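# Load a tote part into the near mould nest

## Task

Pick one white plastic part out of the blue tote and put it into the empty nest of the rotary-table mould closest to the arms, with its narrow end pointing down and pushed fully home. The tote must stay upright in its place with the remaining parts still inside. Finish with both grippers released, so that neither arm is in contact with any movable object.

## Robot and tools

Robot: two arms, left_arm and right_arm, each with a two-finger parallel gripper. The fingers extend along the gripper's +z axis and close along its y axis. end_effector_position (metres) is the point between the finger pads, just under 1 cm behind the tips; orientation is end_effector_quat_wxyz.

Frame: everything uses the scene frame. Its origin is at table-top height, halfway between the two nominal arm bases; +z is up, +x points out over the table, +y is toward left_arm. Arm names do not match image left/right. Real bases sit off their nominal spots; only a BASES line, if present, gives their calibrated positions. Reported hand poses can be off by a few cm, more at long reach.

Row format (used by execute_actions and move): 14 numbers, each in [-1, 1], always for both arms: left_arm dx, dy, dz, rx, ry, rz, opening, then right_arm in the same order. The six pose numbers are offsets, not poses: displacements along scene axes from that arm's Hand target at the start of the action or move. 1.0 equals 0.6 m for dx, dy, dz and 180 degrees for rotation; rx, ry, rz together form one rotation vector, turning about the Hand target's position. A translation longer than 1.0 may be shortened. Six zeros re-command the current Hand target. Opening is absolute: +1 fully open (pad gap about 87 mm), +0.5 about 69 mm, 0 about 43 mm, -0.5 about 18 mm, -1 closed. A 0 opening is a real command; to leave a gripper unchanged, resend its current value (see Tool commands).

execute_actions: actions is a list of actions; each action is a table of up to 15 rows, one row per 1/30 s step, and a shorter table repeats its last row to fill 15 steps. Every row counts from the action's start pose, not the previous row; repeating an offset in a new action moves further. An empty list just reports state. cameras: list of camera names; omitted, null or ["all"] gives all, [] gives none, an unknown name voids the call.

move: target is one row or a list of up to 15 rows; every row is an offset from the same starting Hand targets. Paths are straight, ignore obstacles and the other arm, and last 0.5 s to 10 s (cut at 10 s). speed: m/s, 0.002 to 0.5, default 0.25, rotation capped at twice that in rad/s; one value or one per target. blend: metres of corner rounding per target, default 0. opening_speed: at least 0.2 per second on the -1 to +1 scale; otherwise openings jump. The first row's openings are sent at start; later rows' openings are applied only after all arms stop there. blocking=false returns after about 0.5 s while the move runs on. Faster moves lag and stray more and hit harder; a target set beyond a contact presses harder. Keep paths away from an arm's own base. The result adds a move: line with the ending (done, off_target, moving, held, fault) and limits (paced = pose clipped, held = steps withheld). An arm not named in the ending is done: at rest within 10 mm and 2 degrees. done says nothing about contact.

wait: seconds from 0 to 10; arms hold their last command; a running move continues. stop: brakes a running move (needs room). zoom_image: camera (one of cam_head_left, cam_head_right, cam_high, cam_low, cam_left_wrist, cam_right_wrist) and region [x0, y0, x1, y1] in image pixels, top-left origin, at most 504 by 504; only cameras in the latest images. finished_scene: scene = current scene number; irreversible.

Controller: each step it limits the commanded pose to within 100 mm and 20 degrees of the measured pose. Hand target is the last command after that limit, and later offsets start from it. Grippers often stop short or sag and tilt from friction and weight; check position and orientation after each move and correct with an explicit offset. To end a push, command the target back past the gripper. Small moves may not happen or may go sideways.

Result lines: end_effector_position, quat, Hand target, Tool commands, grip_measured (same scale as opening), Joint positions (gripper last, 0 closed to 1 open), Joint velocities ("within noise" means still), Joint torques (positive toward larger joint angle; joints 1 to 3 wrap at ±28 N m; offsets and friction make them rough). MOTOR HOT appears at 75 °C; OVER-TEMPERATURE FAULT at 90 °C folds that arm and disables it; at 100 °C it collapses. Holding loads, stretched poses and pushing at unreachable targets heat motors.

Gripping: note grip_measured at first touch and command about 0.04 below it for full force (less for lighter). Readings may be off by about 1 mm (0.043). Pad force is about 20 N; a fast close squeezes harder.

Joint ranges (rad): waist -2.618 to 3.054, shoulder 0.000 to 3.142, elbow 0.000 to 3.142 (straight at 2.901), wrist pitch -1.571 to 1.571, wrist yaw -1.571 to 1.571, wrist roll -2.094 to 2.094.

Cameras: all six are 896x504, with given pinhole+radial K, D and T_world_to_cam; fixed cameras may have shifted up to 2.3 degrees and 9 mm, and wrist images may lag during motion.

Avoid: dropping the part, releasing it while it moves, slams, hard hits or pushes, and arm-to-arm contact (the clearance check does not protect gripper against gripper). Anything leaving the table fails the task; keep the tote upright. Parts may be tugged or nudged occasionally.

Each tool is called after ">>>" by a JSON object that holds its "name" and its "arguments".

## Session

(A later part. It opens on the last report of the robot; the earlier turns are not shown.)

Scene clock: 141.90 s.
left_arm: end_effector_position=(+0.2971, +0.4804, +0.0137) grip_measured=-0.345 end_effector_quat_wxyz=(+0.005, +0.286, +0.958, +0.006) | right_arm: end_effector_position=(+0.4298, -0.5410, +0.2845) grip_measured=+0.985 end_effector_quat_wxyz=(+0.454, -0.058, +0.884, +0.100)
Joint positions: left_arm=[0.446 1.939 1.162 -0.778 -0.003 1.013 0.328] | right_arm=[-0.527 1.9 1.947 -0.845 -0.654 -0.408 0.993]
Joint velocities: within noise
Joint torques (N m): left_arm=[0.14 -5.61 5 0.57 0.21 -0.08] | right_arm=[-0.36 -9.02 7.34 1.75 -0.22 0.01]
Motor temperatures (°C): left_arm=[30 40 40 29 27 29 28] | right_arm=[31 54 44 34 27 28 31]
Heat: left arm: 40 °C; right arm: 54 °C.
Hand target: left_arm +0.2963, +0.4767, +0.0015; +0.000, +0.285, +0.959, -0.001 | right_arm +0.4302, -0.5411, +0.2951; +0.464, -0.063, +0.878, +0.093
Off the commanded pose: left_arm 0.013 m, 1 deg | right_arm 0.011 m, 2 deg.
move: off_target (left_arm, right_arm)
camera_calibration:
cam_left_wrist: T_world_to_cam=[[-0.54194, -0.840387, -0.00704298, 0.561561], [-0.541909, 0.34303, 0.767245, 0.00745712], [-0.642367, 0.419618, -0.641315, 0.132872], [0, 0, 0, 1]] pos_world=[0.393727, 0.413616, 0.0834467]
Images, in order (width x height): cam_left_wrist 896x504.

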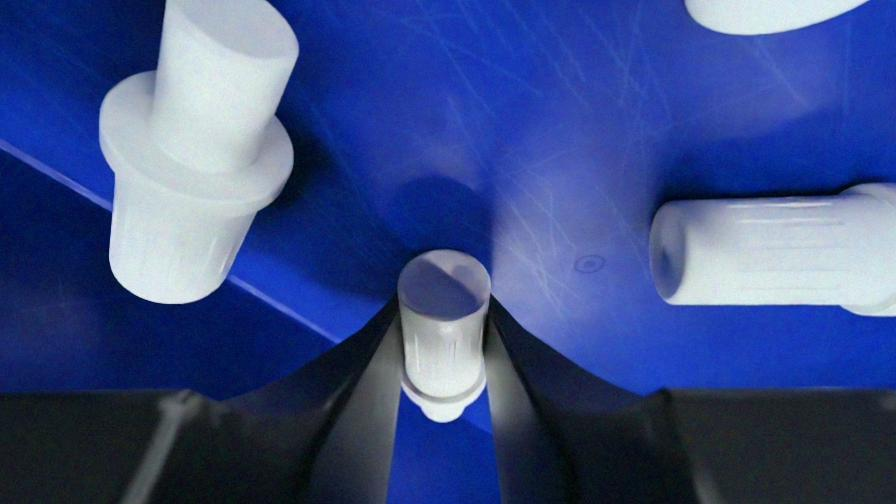

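>>> {"name": "move", "arguments": {"target": [0.0,0.0,0.34,0,0,0,-0.5,0,0,0,0,0,0,1], "speed": 0.15}}

Scene clock: 149.60 s.
left_arm: end_effector_position=(+0.2946, +0.4793, +0.1984) grip_measured=-0.345 end_effector_quat_wxyz=(-0.007, +0.286, +0.958, -0.004) | right_arm: end_effector_position=(+0.4298, -0.5410, +0.2845) grip_measured=+0.985 end_effector_quat_wxyz=(+0.454, -0.058, +0.884, +0.100)
Joint positions: left_arm=[0.446 1.836 1.781 -1.533 -0.003 1.013 0.328] | right_arm=[-0.527 1.9 1.947 -0.845 -0.654 -0.408 0.993]
Joint velocities: within noise
Joint torques (N m): left_arm=[0.1 -8.17 8.83 0.12 0.22 -0.07] | right_arm=[-0.34 -8.9 7.36 1.73 -0.22 0.01]
Motor temperatures (°C): left_arm=[30 41 40 29 27 29 29] | right_arm=[31 54 44 34 27 28 31]
Heat: left arm: 41 °C; right arm: 54 °C.
Hand target: left_arm +0.2963, +0.4767, +0.2056; +0.000, +0.285, +0.959, -0.001 | right_arm +0.4302, -0.5411, +0.2951; +0.464, -0.063, +0.878, +0.093
Off the commanded pose: left_arm 0.008 m, 1 deg | right_arm 0.011 m, 2 deg.
move: off_target (right_arm)
camera_calibration:
cam_left_wrist: T_world_to_cam=[[-0.541752, -0.8403, 0.0200244, 0.555064], [-0.519437, 0.353427, 0.777994, -0.149003], [-0.660825, 0.411078, -0.627953, 0.257126], [0, 0, 0, 1]] pos_world=[0.393224, 0.413383, 0.266271]

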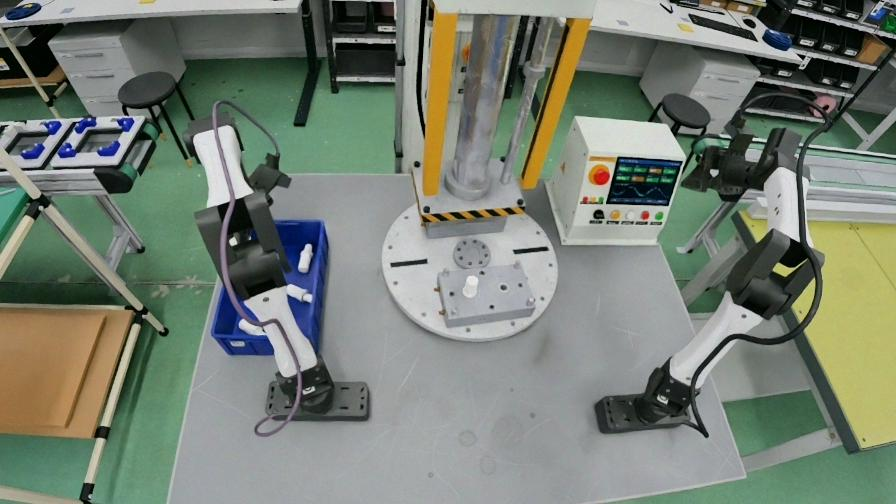

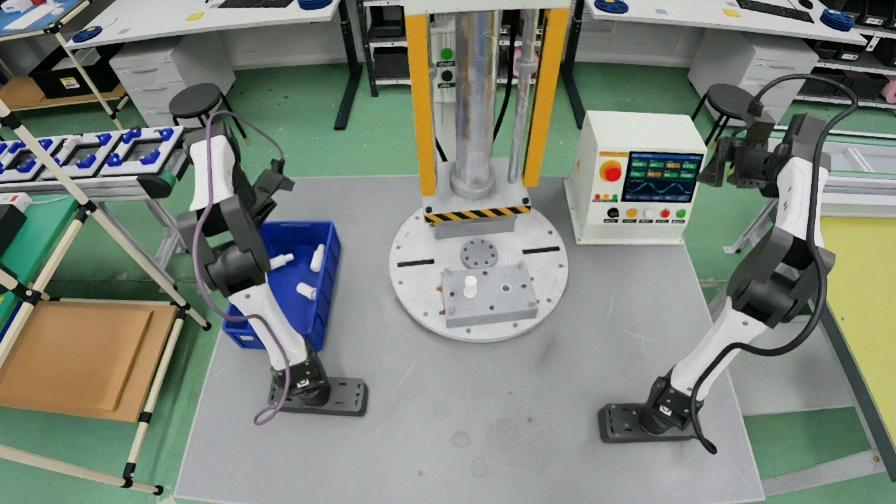

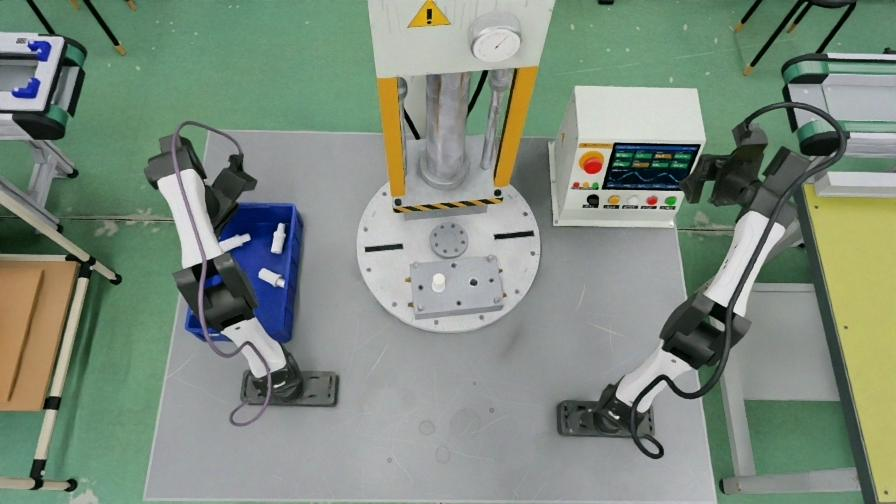

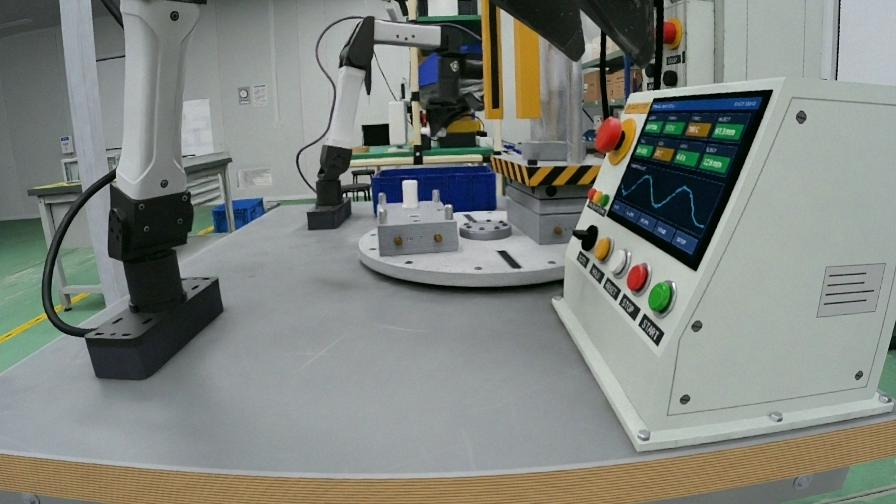

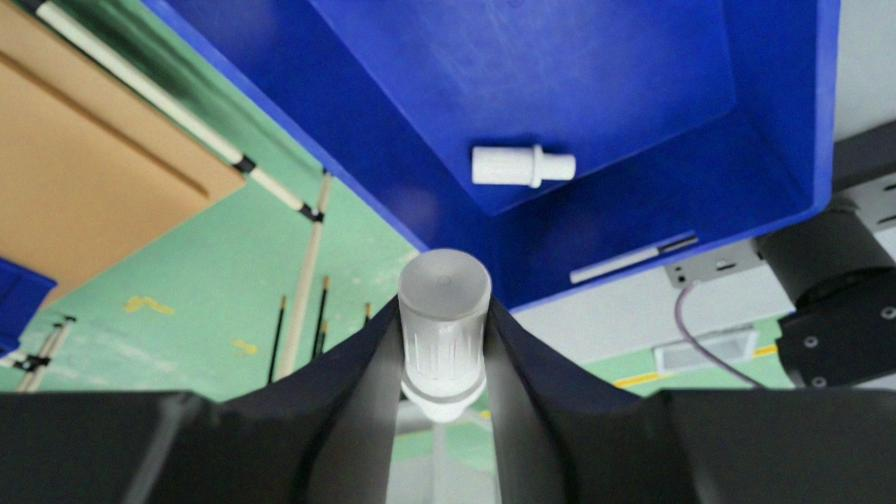

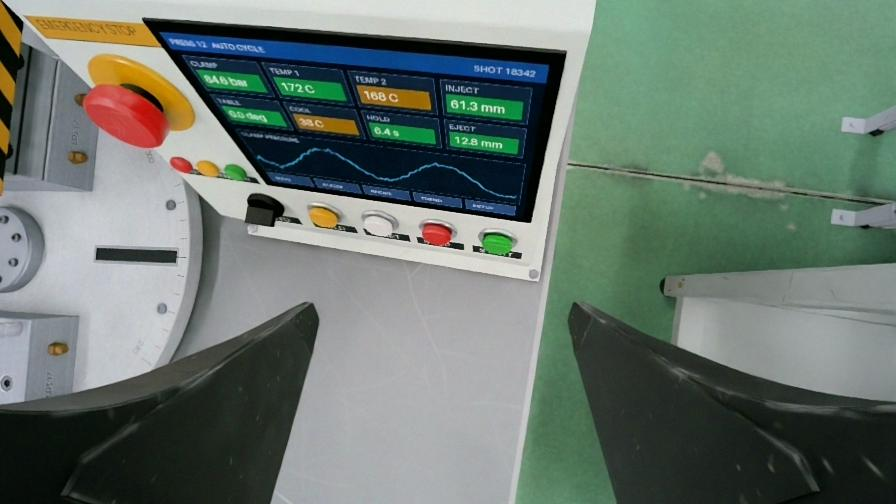

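>>> {"name": "move", "arguments": {"target": [[0.0,-0.45,0.13,-0.14,-0.207,-0.004,-0.5,0,0,0,0,0,0,1],[-0.089,-0.905,0.06,-0.28,-0.414,-0.008,-0.5,0,0,0,0,0,0,1]], "speed": 0.2, "blend": 0.06}}

Scene clock: 176.93 s.
left_arm: end_effector_position=(+0.2437, -0.0666, +0.2500) grip_measured=-0.345 end_effector_quat_wxyz=(+0.674, +0.208, +0.673, -0.222) | right_arm: end_effector_position=(+0.4298, -0.5410, +0.2845) grip_measured=+0.985 end_effector_quat_wxyz=(+0.454, -0.058, +0.884, +0.100)
Joint positions: left_arm=[-1.303 1.47 0.738 0.742 -0.697 -0.013 0.328] | right_arm=[-0.527 1.9 1.947 -0.845 -0.654 -0.408 0.993]
Joint velocities: within noise
Joint torques (N m): left_arm=[0.2 -4.18 6.68 1.83 -0.01 0.08] | right_arm=[-0.24 -8.99 7.36 1.73 -0.21 -0.02]
Motor temperatures (°C): left_arm=[30 41 42 29 27 29 29] | right_arm=[31 55 45 34 27 28 31]
Heat: left arm: 42 °C; right arm: 55 °C.
Hand target: left_arm +0.2429, -0.0663, +0.2415; +0.674, +0.213, +0.675, -0.213 | right_arm +0.4302, -0.5411, +0.2951; +0.464, -0.063, +0.878, +0.093
Off the commanded pose: left_arm 0.008 m, 1 deg | right_arm 0.011 m, 2 deg.
move: off_target (right_arm)
camera_calibration:
cam_left_wrist: T_world_to_cam=[[-0.585413, -0.81033, 0.0256431, 0.0790103], [-0.630562, 0.435205, -0.642641, 0.365016], [0.509591, -0.39238, -0.765738, 0.175974], [0, 0, 0, 1]] pos_world=[0.186744, -0.0257835, 0.367298]

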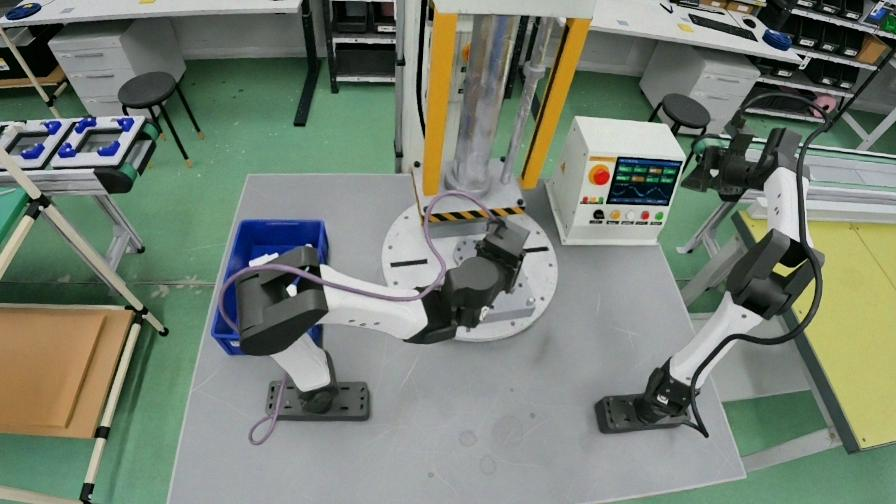

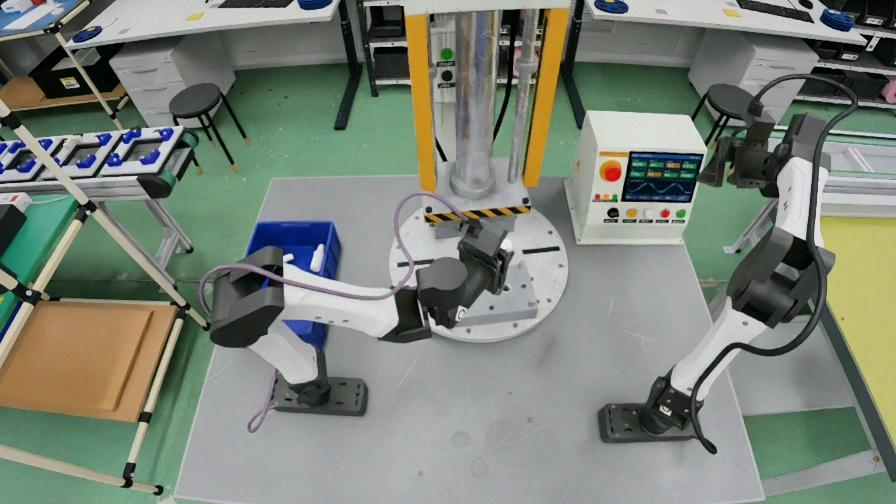

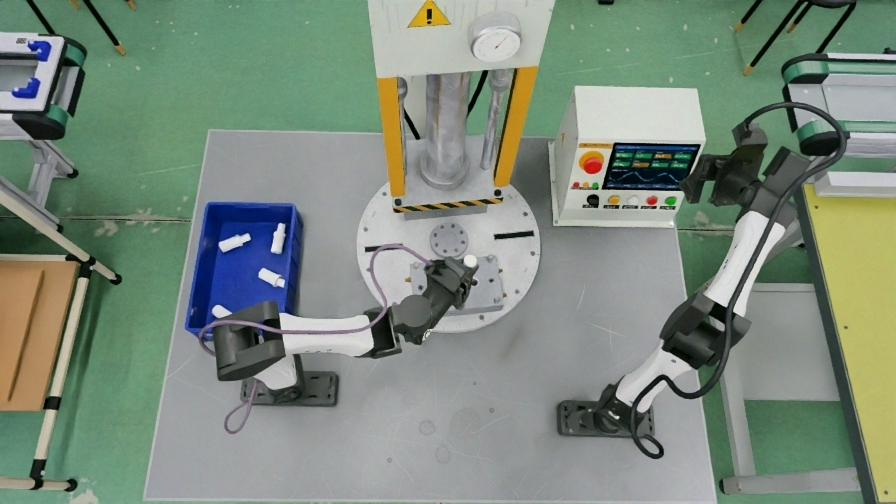

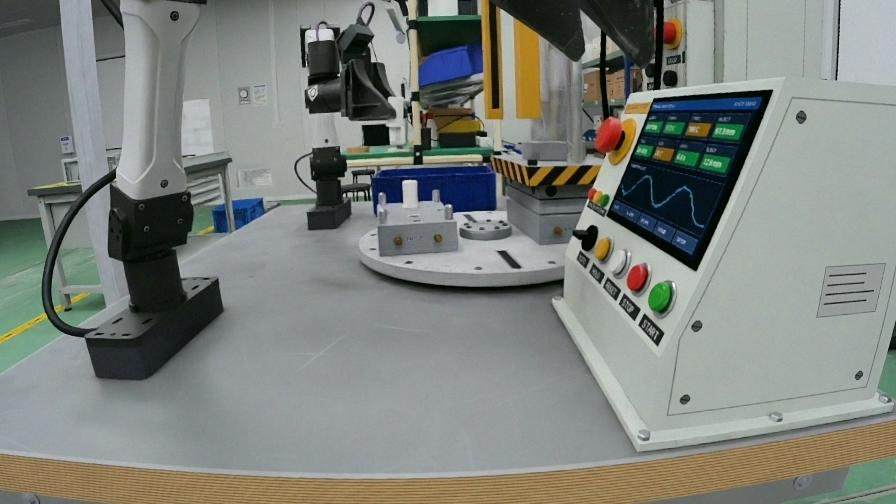

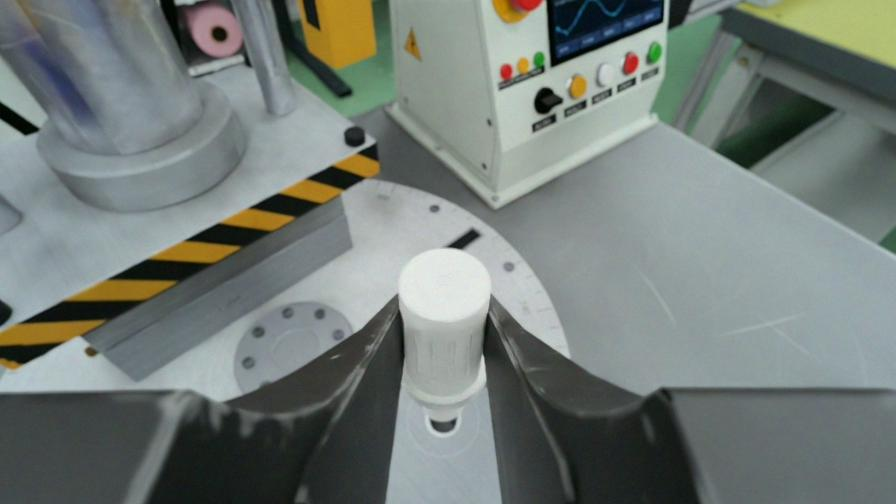

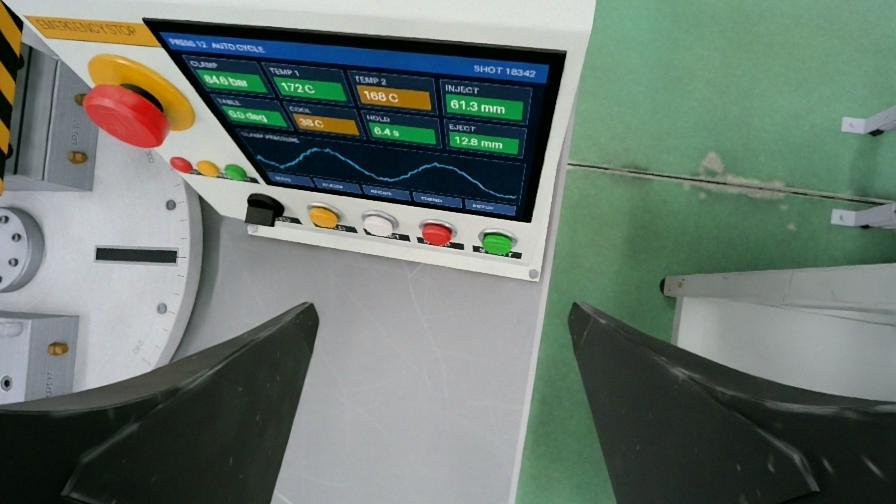

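>>> {"name": "zoom_image", "arguments": {"camera": "cam_left_wrist", "region": [340, 230, 560, 504]}}

>>> {"name": "zoom_image", "arguments": {"camera": "cam_low", "region": [320, 60, 520, 260]}}

>>> {"name": "zoom_image", "arguments": {"camera": "cam_high", "region": [380, 220, 540, 340]}}

>>> {"name": "zoom_image", "arguments": {"camera": "cam_head_right", "region": [410, 200, 570, 350]}}

Scaled by 1.839 from the camera's 896x504 image, which has a finer 1280x720 frame.

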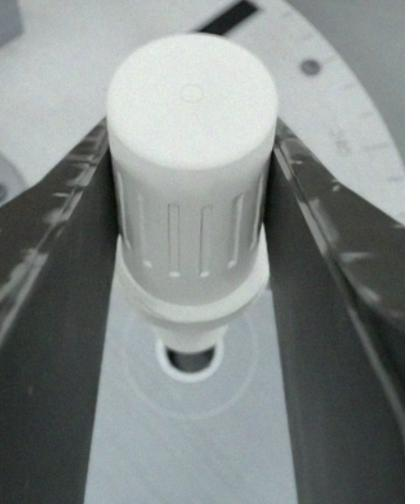

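Scaled by 2.520 from the camera's 896x504 image, which has a finer 1280x720 frame.

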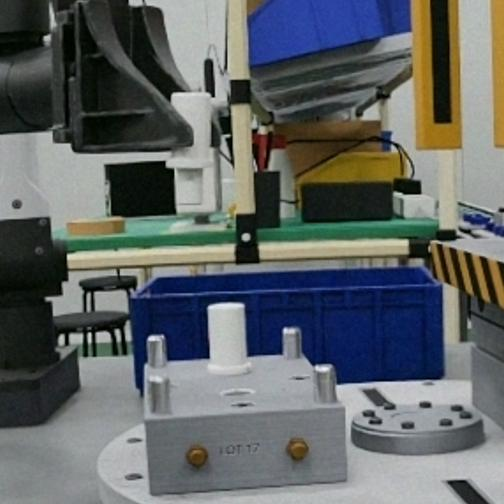

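Scaled by 3.150 from the camera's 896x504 image, which has a finer 1280x720 frame.

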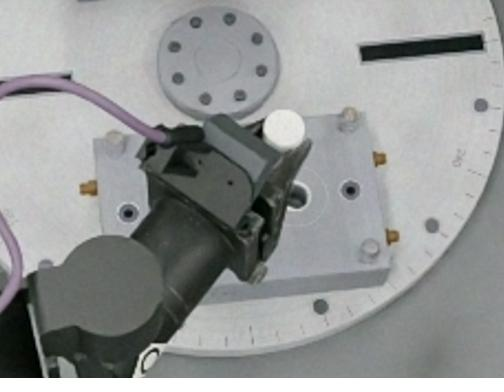

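Scaled by 3.150 from the camera's 896x504 image, which has a finer 1280x720 frame.

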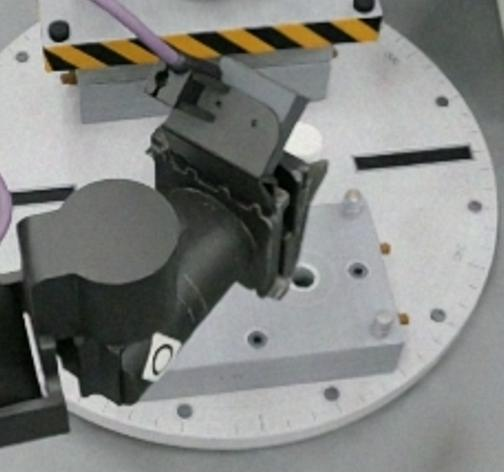

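>>> {"name": "move", "arguments": {"target": [0.0352,-0.0252,-0.155,0,0,0,-0.5,0,0,0,0,0,0,1], "speed": 0.12, "cameras": ["cam_left_wrist","cam_high","cam_low","cam_head_right"]}}

>>> {"name": "zoom_image", "arguments": {"camera": "cam_left_wrist", "region": [340, 230, 560, 504]}}

>>> {"name": "zoom_image", "arguments": {"camera": "cam_low", "region": [340, 130, 480, 270]}}

Scene clock: 224.77 s.
left_arm: end_effector_position=(+0.2623, -0.0828, +0.1558) grip_measured=-0.345 end_effector_quat_wxyz=(+0.675, +0.205, +0.674, -0.218) | right_arm: end_effector_position=(+0.4298, -0.5410, +0.2845) grip_measured=+0.985 end_effector_quat_wxyz=(+0.454, -0.058, +0.884, +0.100)
Joint positions: left_arm=[-1.263 1.84 0.653 1.195 -0.667 -0.012 0.328] | right_arm=[-0.527 1.9 1.947 -0.845 -0.654 -0.408 0.993]
Joint velocities: within noise
Joint torques (N m): left_arm=[1.28 -5.55 5.18 1.88 0.22 0.1] | right_arm=[-0.25 -8.95 7.41 1.74 -0.22 0]
Motor temperatures (°C): left_arm=[29 38 41 32 27 29 29] | right_arm=[31 56 45 35 27 28 31]
Heat: left arm: 41 °C; right arm: 56 °C.
Hand target: left_arm +0.2640, -0.0814, +0.1486; +0.674, +0.213, +0.675, -0.213 | right_arm +0.4302, -0.5411, +0.2951; +0.464, -0.063, +0.878, +0.093
Off the commanded pose: left_arm 0.008 m, 1 deg | right_arm 0.011 m, 2 deg.
move: off_target (right_arm)
camera_calibration:
cam_left_wrist: T_world_to_cam=[[-0.577029, -0.816382, 0.0236275, 0.0767669], [-0.635118, 0.430345, -0.641427, 0.323905], [0.513481, -0.385128, -0.76682, 0.0877646], [0, 0, 0, 1]] pos_world=[0.204949, -0.0429194, 0.273248]
Images, in order (width x height): cam_head_right 896x504, cam_high 896x504, cam_low 896x504, cam_left_wrist 896x504.

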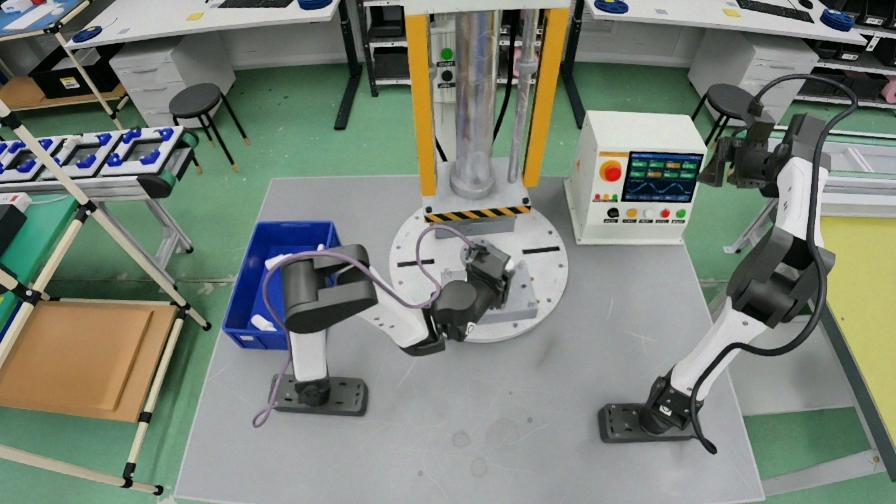

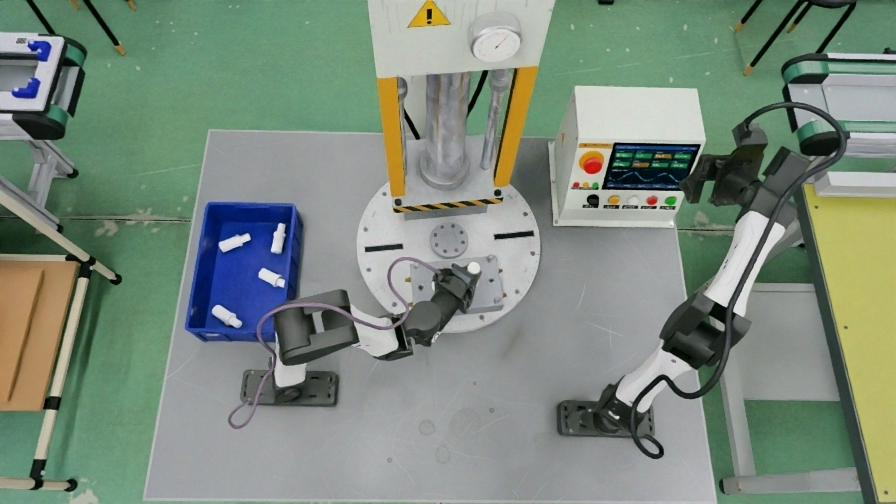

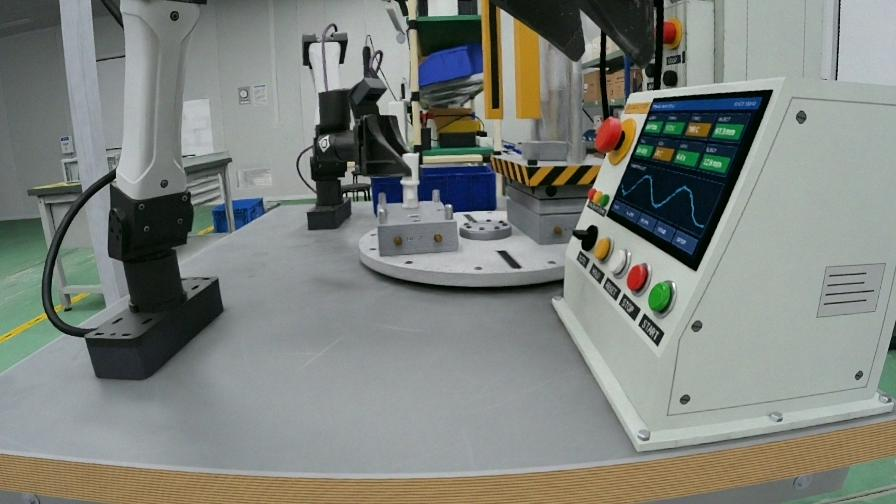

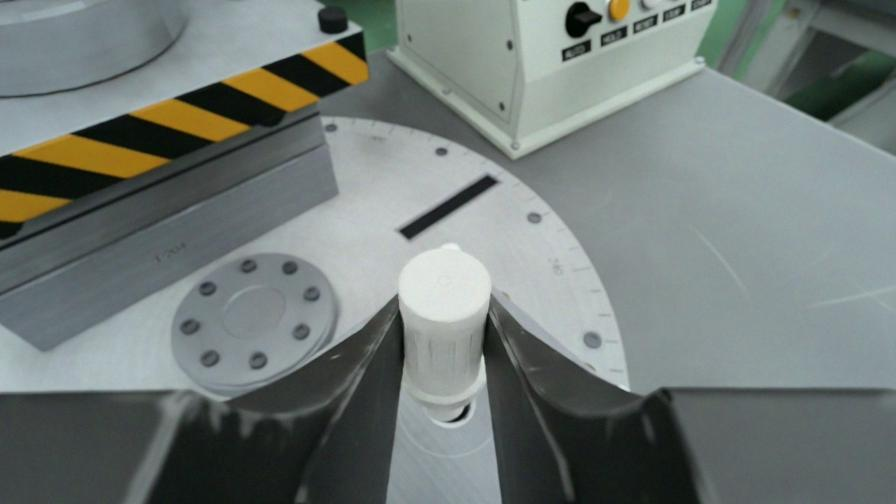

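Scaled by 1.839 from the camera's 896x504 image, which has a finer 1280x720 frame.

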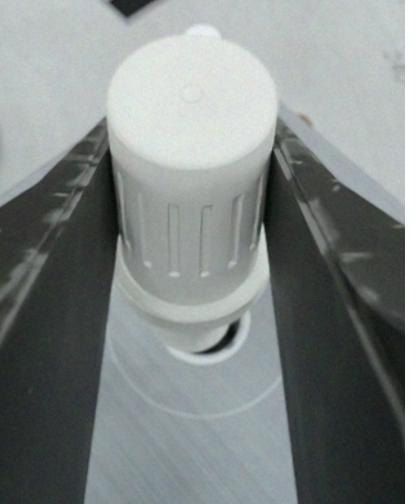

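Scaled by 3.600 from the camera's 896x504 image, which has a finer 1280x720 frame.

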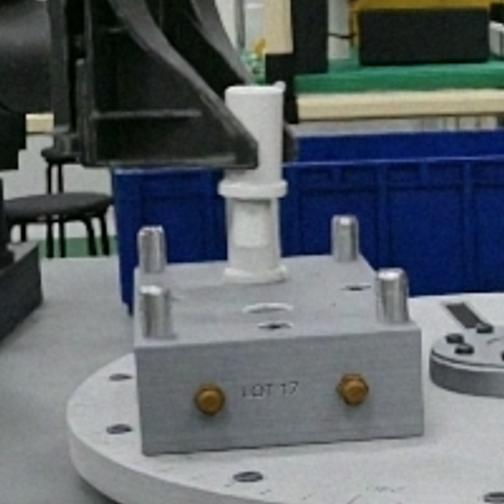

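>>> {"name": "zoom_image", "arguments": {"camera": "cam_low", "region": [385, 140, 445, 230]}}

>>> {"name": "zoom_image", "arguments": {"camera": "cam_left_wrist", "region": [390, 350, 500, 460]}}

>>> {"name": "zoom_image", "arguments": {"camera": "cam_head_right", "region": [450, 230, 560, 330]}}

>>> {"name": "zoom_image", "arguments": {"camera": "cam_high", "region": [420, 240, 520, 320]}}

Scaled by 5.600 from the camera's 896x504 image, which has a finer 1280x720 frame.

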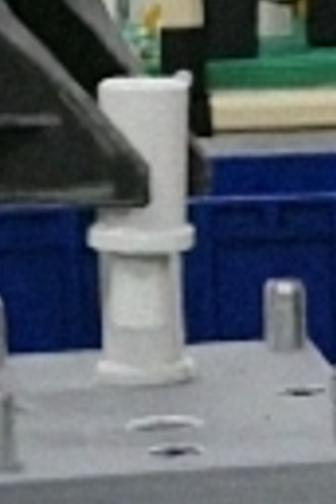

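Scaled by 4.582 from the camera's 896x504 image, which has a finer 1280x720 frame.

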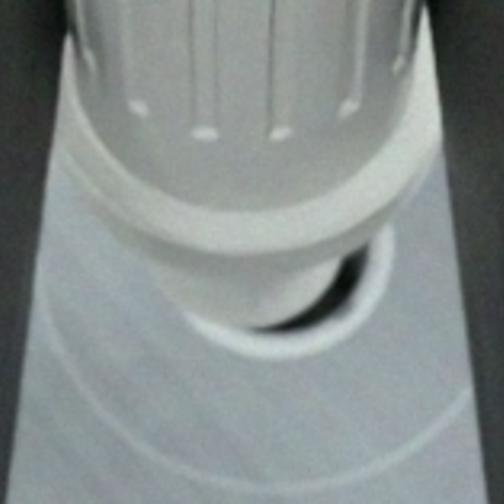

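Scaled by 4.582 from the camera's 896x504 image, which has a finer 1280x720 frame.

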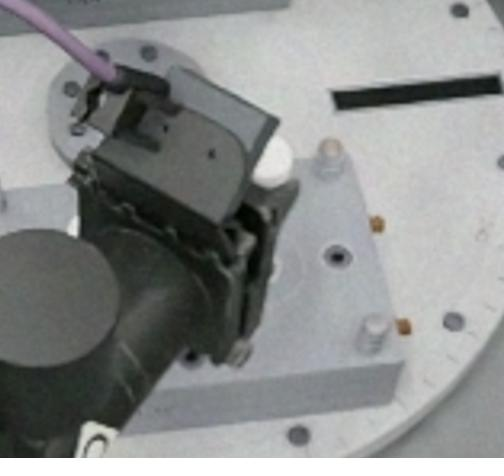

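Scaled by 5.040 from the camera's 896x504 image, which has a finer 1280x720 frame.

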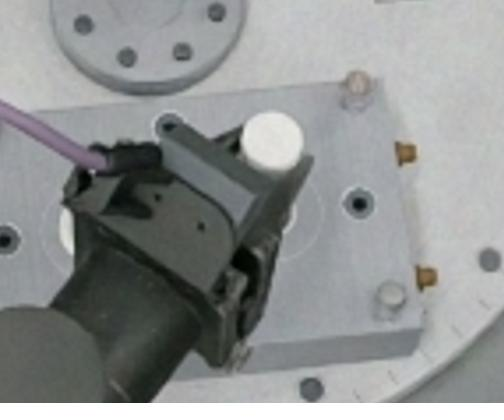

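>>> {"name": "move", "arguments": {"target": [-0.0033,-0.0048,0,-0.0083,-0.0213,0,-0.5,0,0,0,0,0,0,1], "speed": 0.05, "cameras": ["cam_left_wrist","cam_high","cam_low","cam_head_right"]}}

>>> {"name": "zoom_image", "arguments": {"camera": "cam_low", "region": [385, 140, 445, 230]}}

>>> {"name": "zoom_image", "arguments": {"camera": "cam_left_wrist", "region": [390, 350, 500, 460]}}

Scene clock: 275.63 s.
left_arm: end_effector_position=(+0.2653, -0.0847, +0.1573) grip_measured=-0.345 end_effector_quat_wxyz=(+0.701, +0.201, +0.648, -0.220) | right_arm: end_effector_position=(+0.4298, -0.5410, +0.2845) grip_measured=+0.985 end_effector_quat_wxyz=(+0.454, -0.058, +0.884, +0.100)
Joint positions: left_arm=[-1.263 1.92 0.646 1.375 -0.667 0.06 0.328] | right_arm=[-0.527 1.9 1.947 -0.845 -0.654 -0.408 0.993]
Joint velocities: within noise
Joint torques (N m): left_arm=[0.08 -5.59 4.52 1.79 0.11 0.11] | right_arm=[-0.39 -8.98 7.21 1.75 -0.22 0.01]
Motor temperatures (°C): left_arm=[29 38 40 35 27 29 30] | right_arm=[31 57 46 35 27 28 31]
Heat: left arm: 40 °C; right arm: 57 °C.
Hand target: left_arm +0.2620, -0.0844, +0.1485; +0.699, +0.211, +0.649, -0.215 | right_arm +0.4302, -0.5411, +0.2951; +0.464, -0.063, +0.878, +0.093
Off the commanded pose: left_arm 0.009 m, 1 deg | right_arm 0.011 m, 2 deg.
move: off_target (right_arm)
camera_calibration:
cam_left_wrist: T_world_to_cam=[[-0.575933, -0.817451, 0.00865678, 0.0788876], [-0.590601, 0.408737, -0.69579, 0.322462], [0.565236, -0.405841, -0.718193, 0.0634926], [0, 0, 0, 1]] pos_world=[0.199992, -0.0415476, 0.269283]
Images, in order (width x height): cam_head_right 896x504, cam_high 896x504, cam_low 896x504, cam_left_wrist 896x504.

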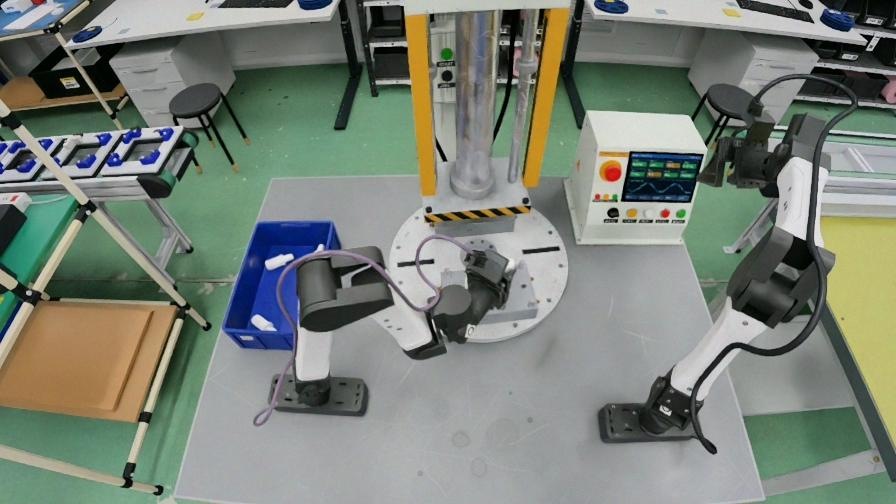

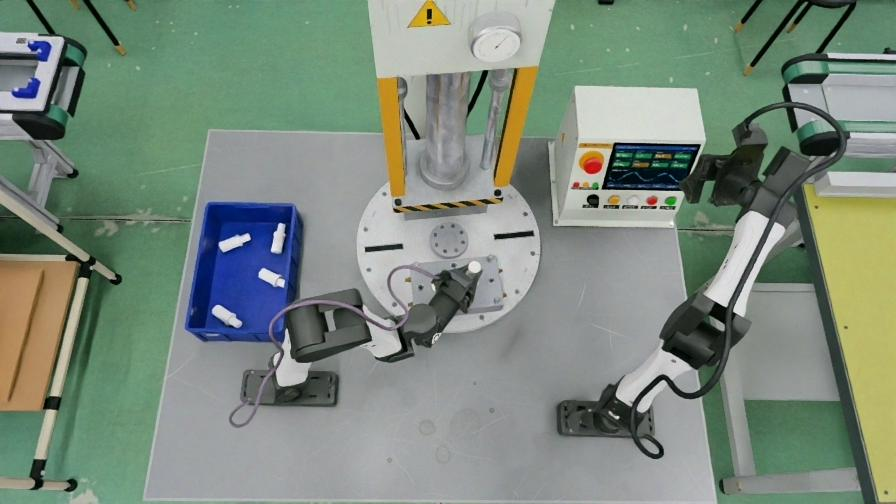

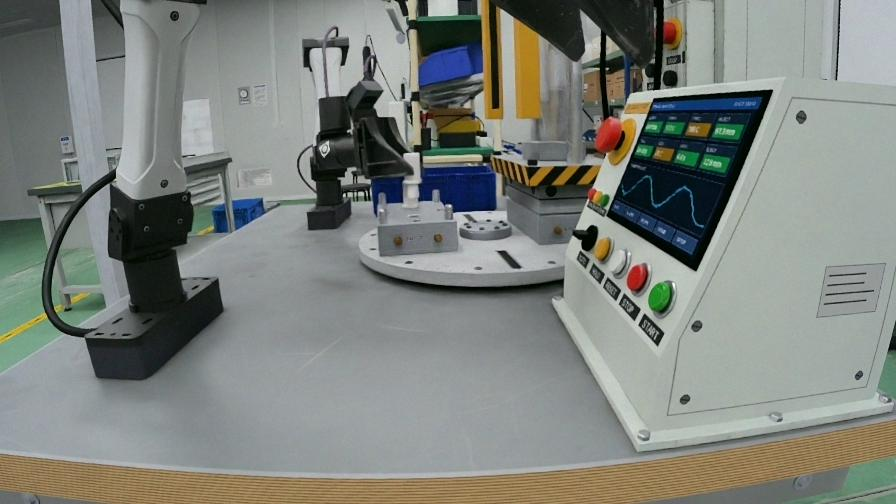

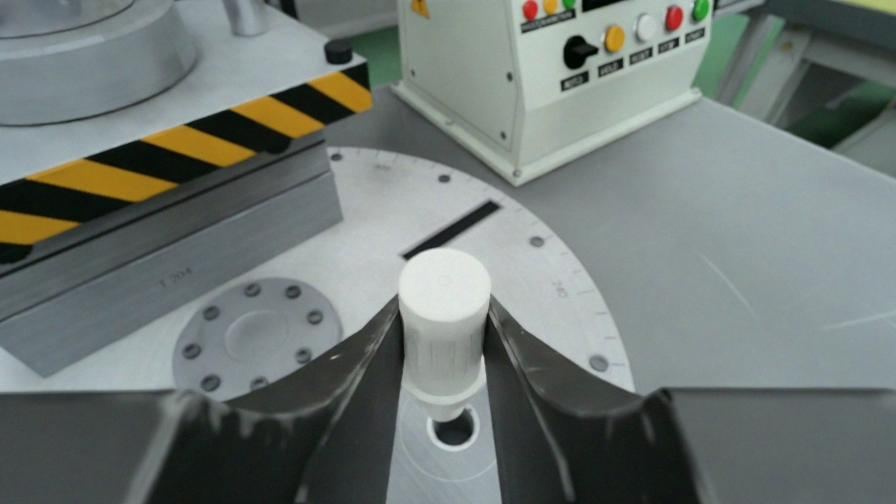

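Scaled by 5.600 from the camera's 896x504 image, which has a finer 1280x720 frame.

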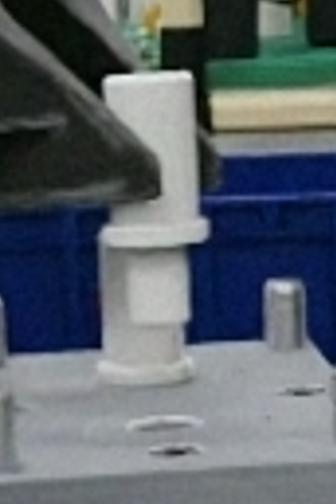

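Scaled by 4.582 from the camera's 896x504 image, which has a finer 1280x720 frame.

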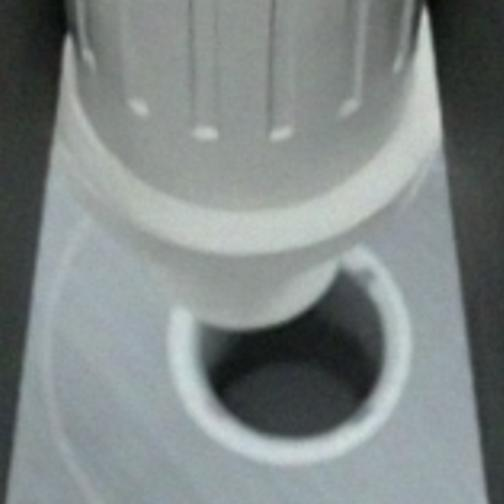

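>>> {"name": "move", "arguments": {"target": [-0.001,-0.0047,-0.033,0,0,0,-0.5,0,0,0,0,0,0,1], "speed": 0.05, "cameras": ["cam_left_wrist","cam_low"]}}

>>> {"name": "zoom_image", "arguments": {"camera": "cam_low", "region": [385, 140, 445, 230]}}

>>> {"name": "zoom_image", "arguments": {"camera": "cam_left_wrist", "region": [390, 350, 500, 460]}}

Scene clock: 295.17 s.
left_arm: end_effector_position=(+0.2642, -0.0874, +0.1356) grip_measured=-0.345 end_effector_quat_wxyz=(+0.699, +0.204, +0.649, -0.220) | right_arm: end_effector_position=(+0.4298, -0.5410, +0.2845) grip_measured=+0.985 end_effector_quat_wxyz=(+0.454, -0.058, +0.884, +0.100)
Joint positions: left_arm=[-1.267 2.013 0.646 1.463 -0.667 0.06 0.328] | right_arm=[-0.527 1.9 1.947 -0.845 -0.654 -0.408 0.993]
Joint velocities: within noise
Joint torques (N m): left_arm=[0.09 -5.91 4.44 1.82 0.08 0.1] | right_arm=[-0.24 -8.91 7.23 1.76 -0.22 0]
Motor temperatures (°C): left_arm=[29 38 40 36 27 29 30] | right_arm=[30 57 46 36 27 28 31]
Heat: left arm: 40 °C; right arm: 57 °C.
Hand target: left_arm +0.2615, -0.0871, +0.1288; +0.699, +0.211, +0.649, -0.215 | right_arm +0.4302, -0.5411, +0.2951; +0.464, -0.063, +0.878, +0.093
Off the commanded pose: left_arm 0.007 m, 1 deg | right_arm 0.011 m, 2 deg.
move: off_target (right_arm)
camera_calibration:
cam_left_wrist: T_world_to_cam=[[-0.579303, -0.815098, 0.00485101, 0.0777827], [-0.589593, 0.414909, -0.692987, 0.307742], [0.56284, -0.40431, -0.720934, 0.0485902], [0, 0, 0, 1]] pos_world=[0.199153, -0.0446387, 0.247914]
Images, in order (width x height): cam_low 896x504, cam_left_wrist 896x504.

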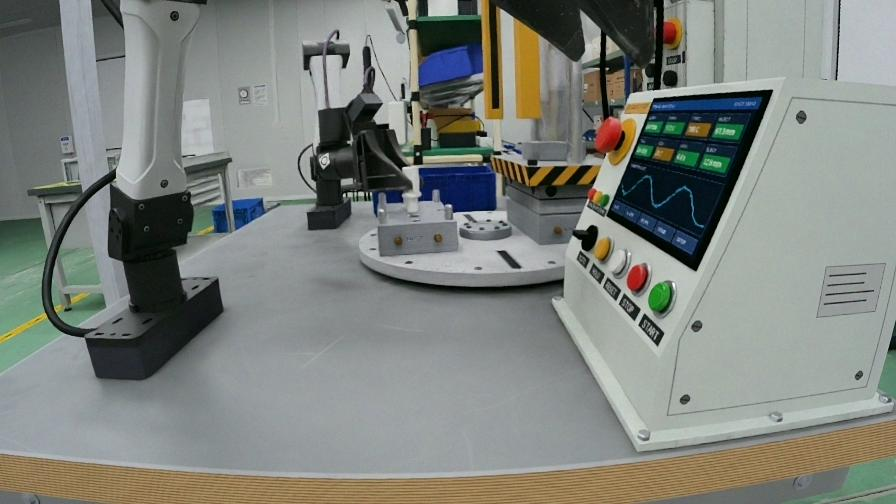

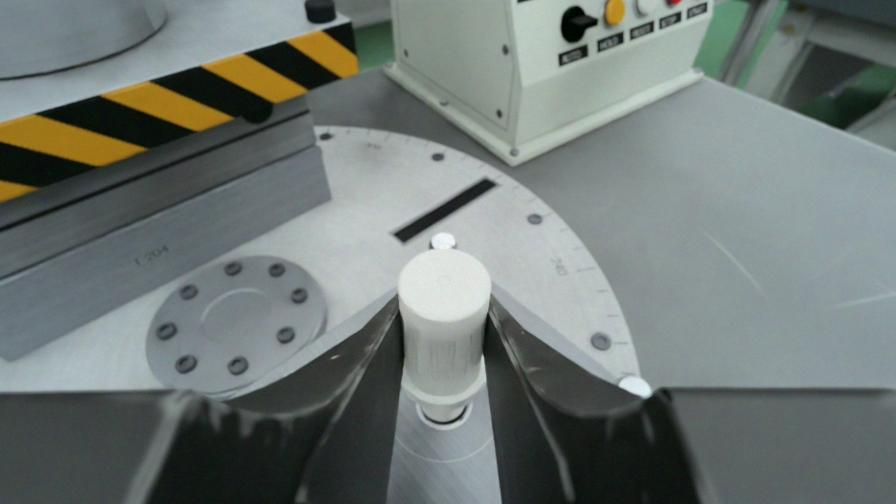

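Scaled by 5.600 from the camera's 896x504 image, which has a finer 1280x720 frame.

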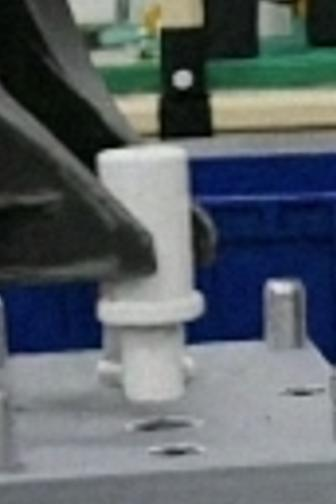

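Scaled by 4.582 from the camera's 896x504 image, which has a finer 1280x720 frame.

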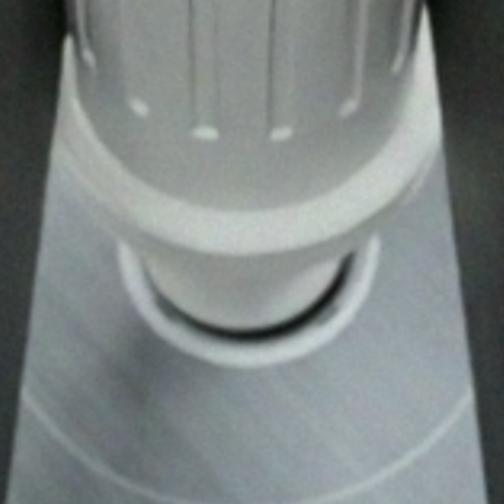

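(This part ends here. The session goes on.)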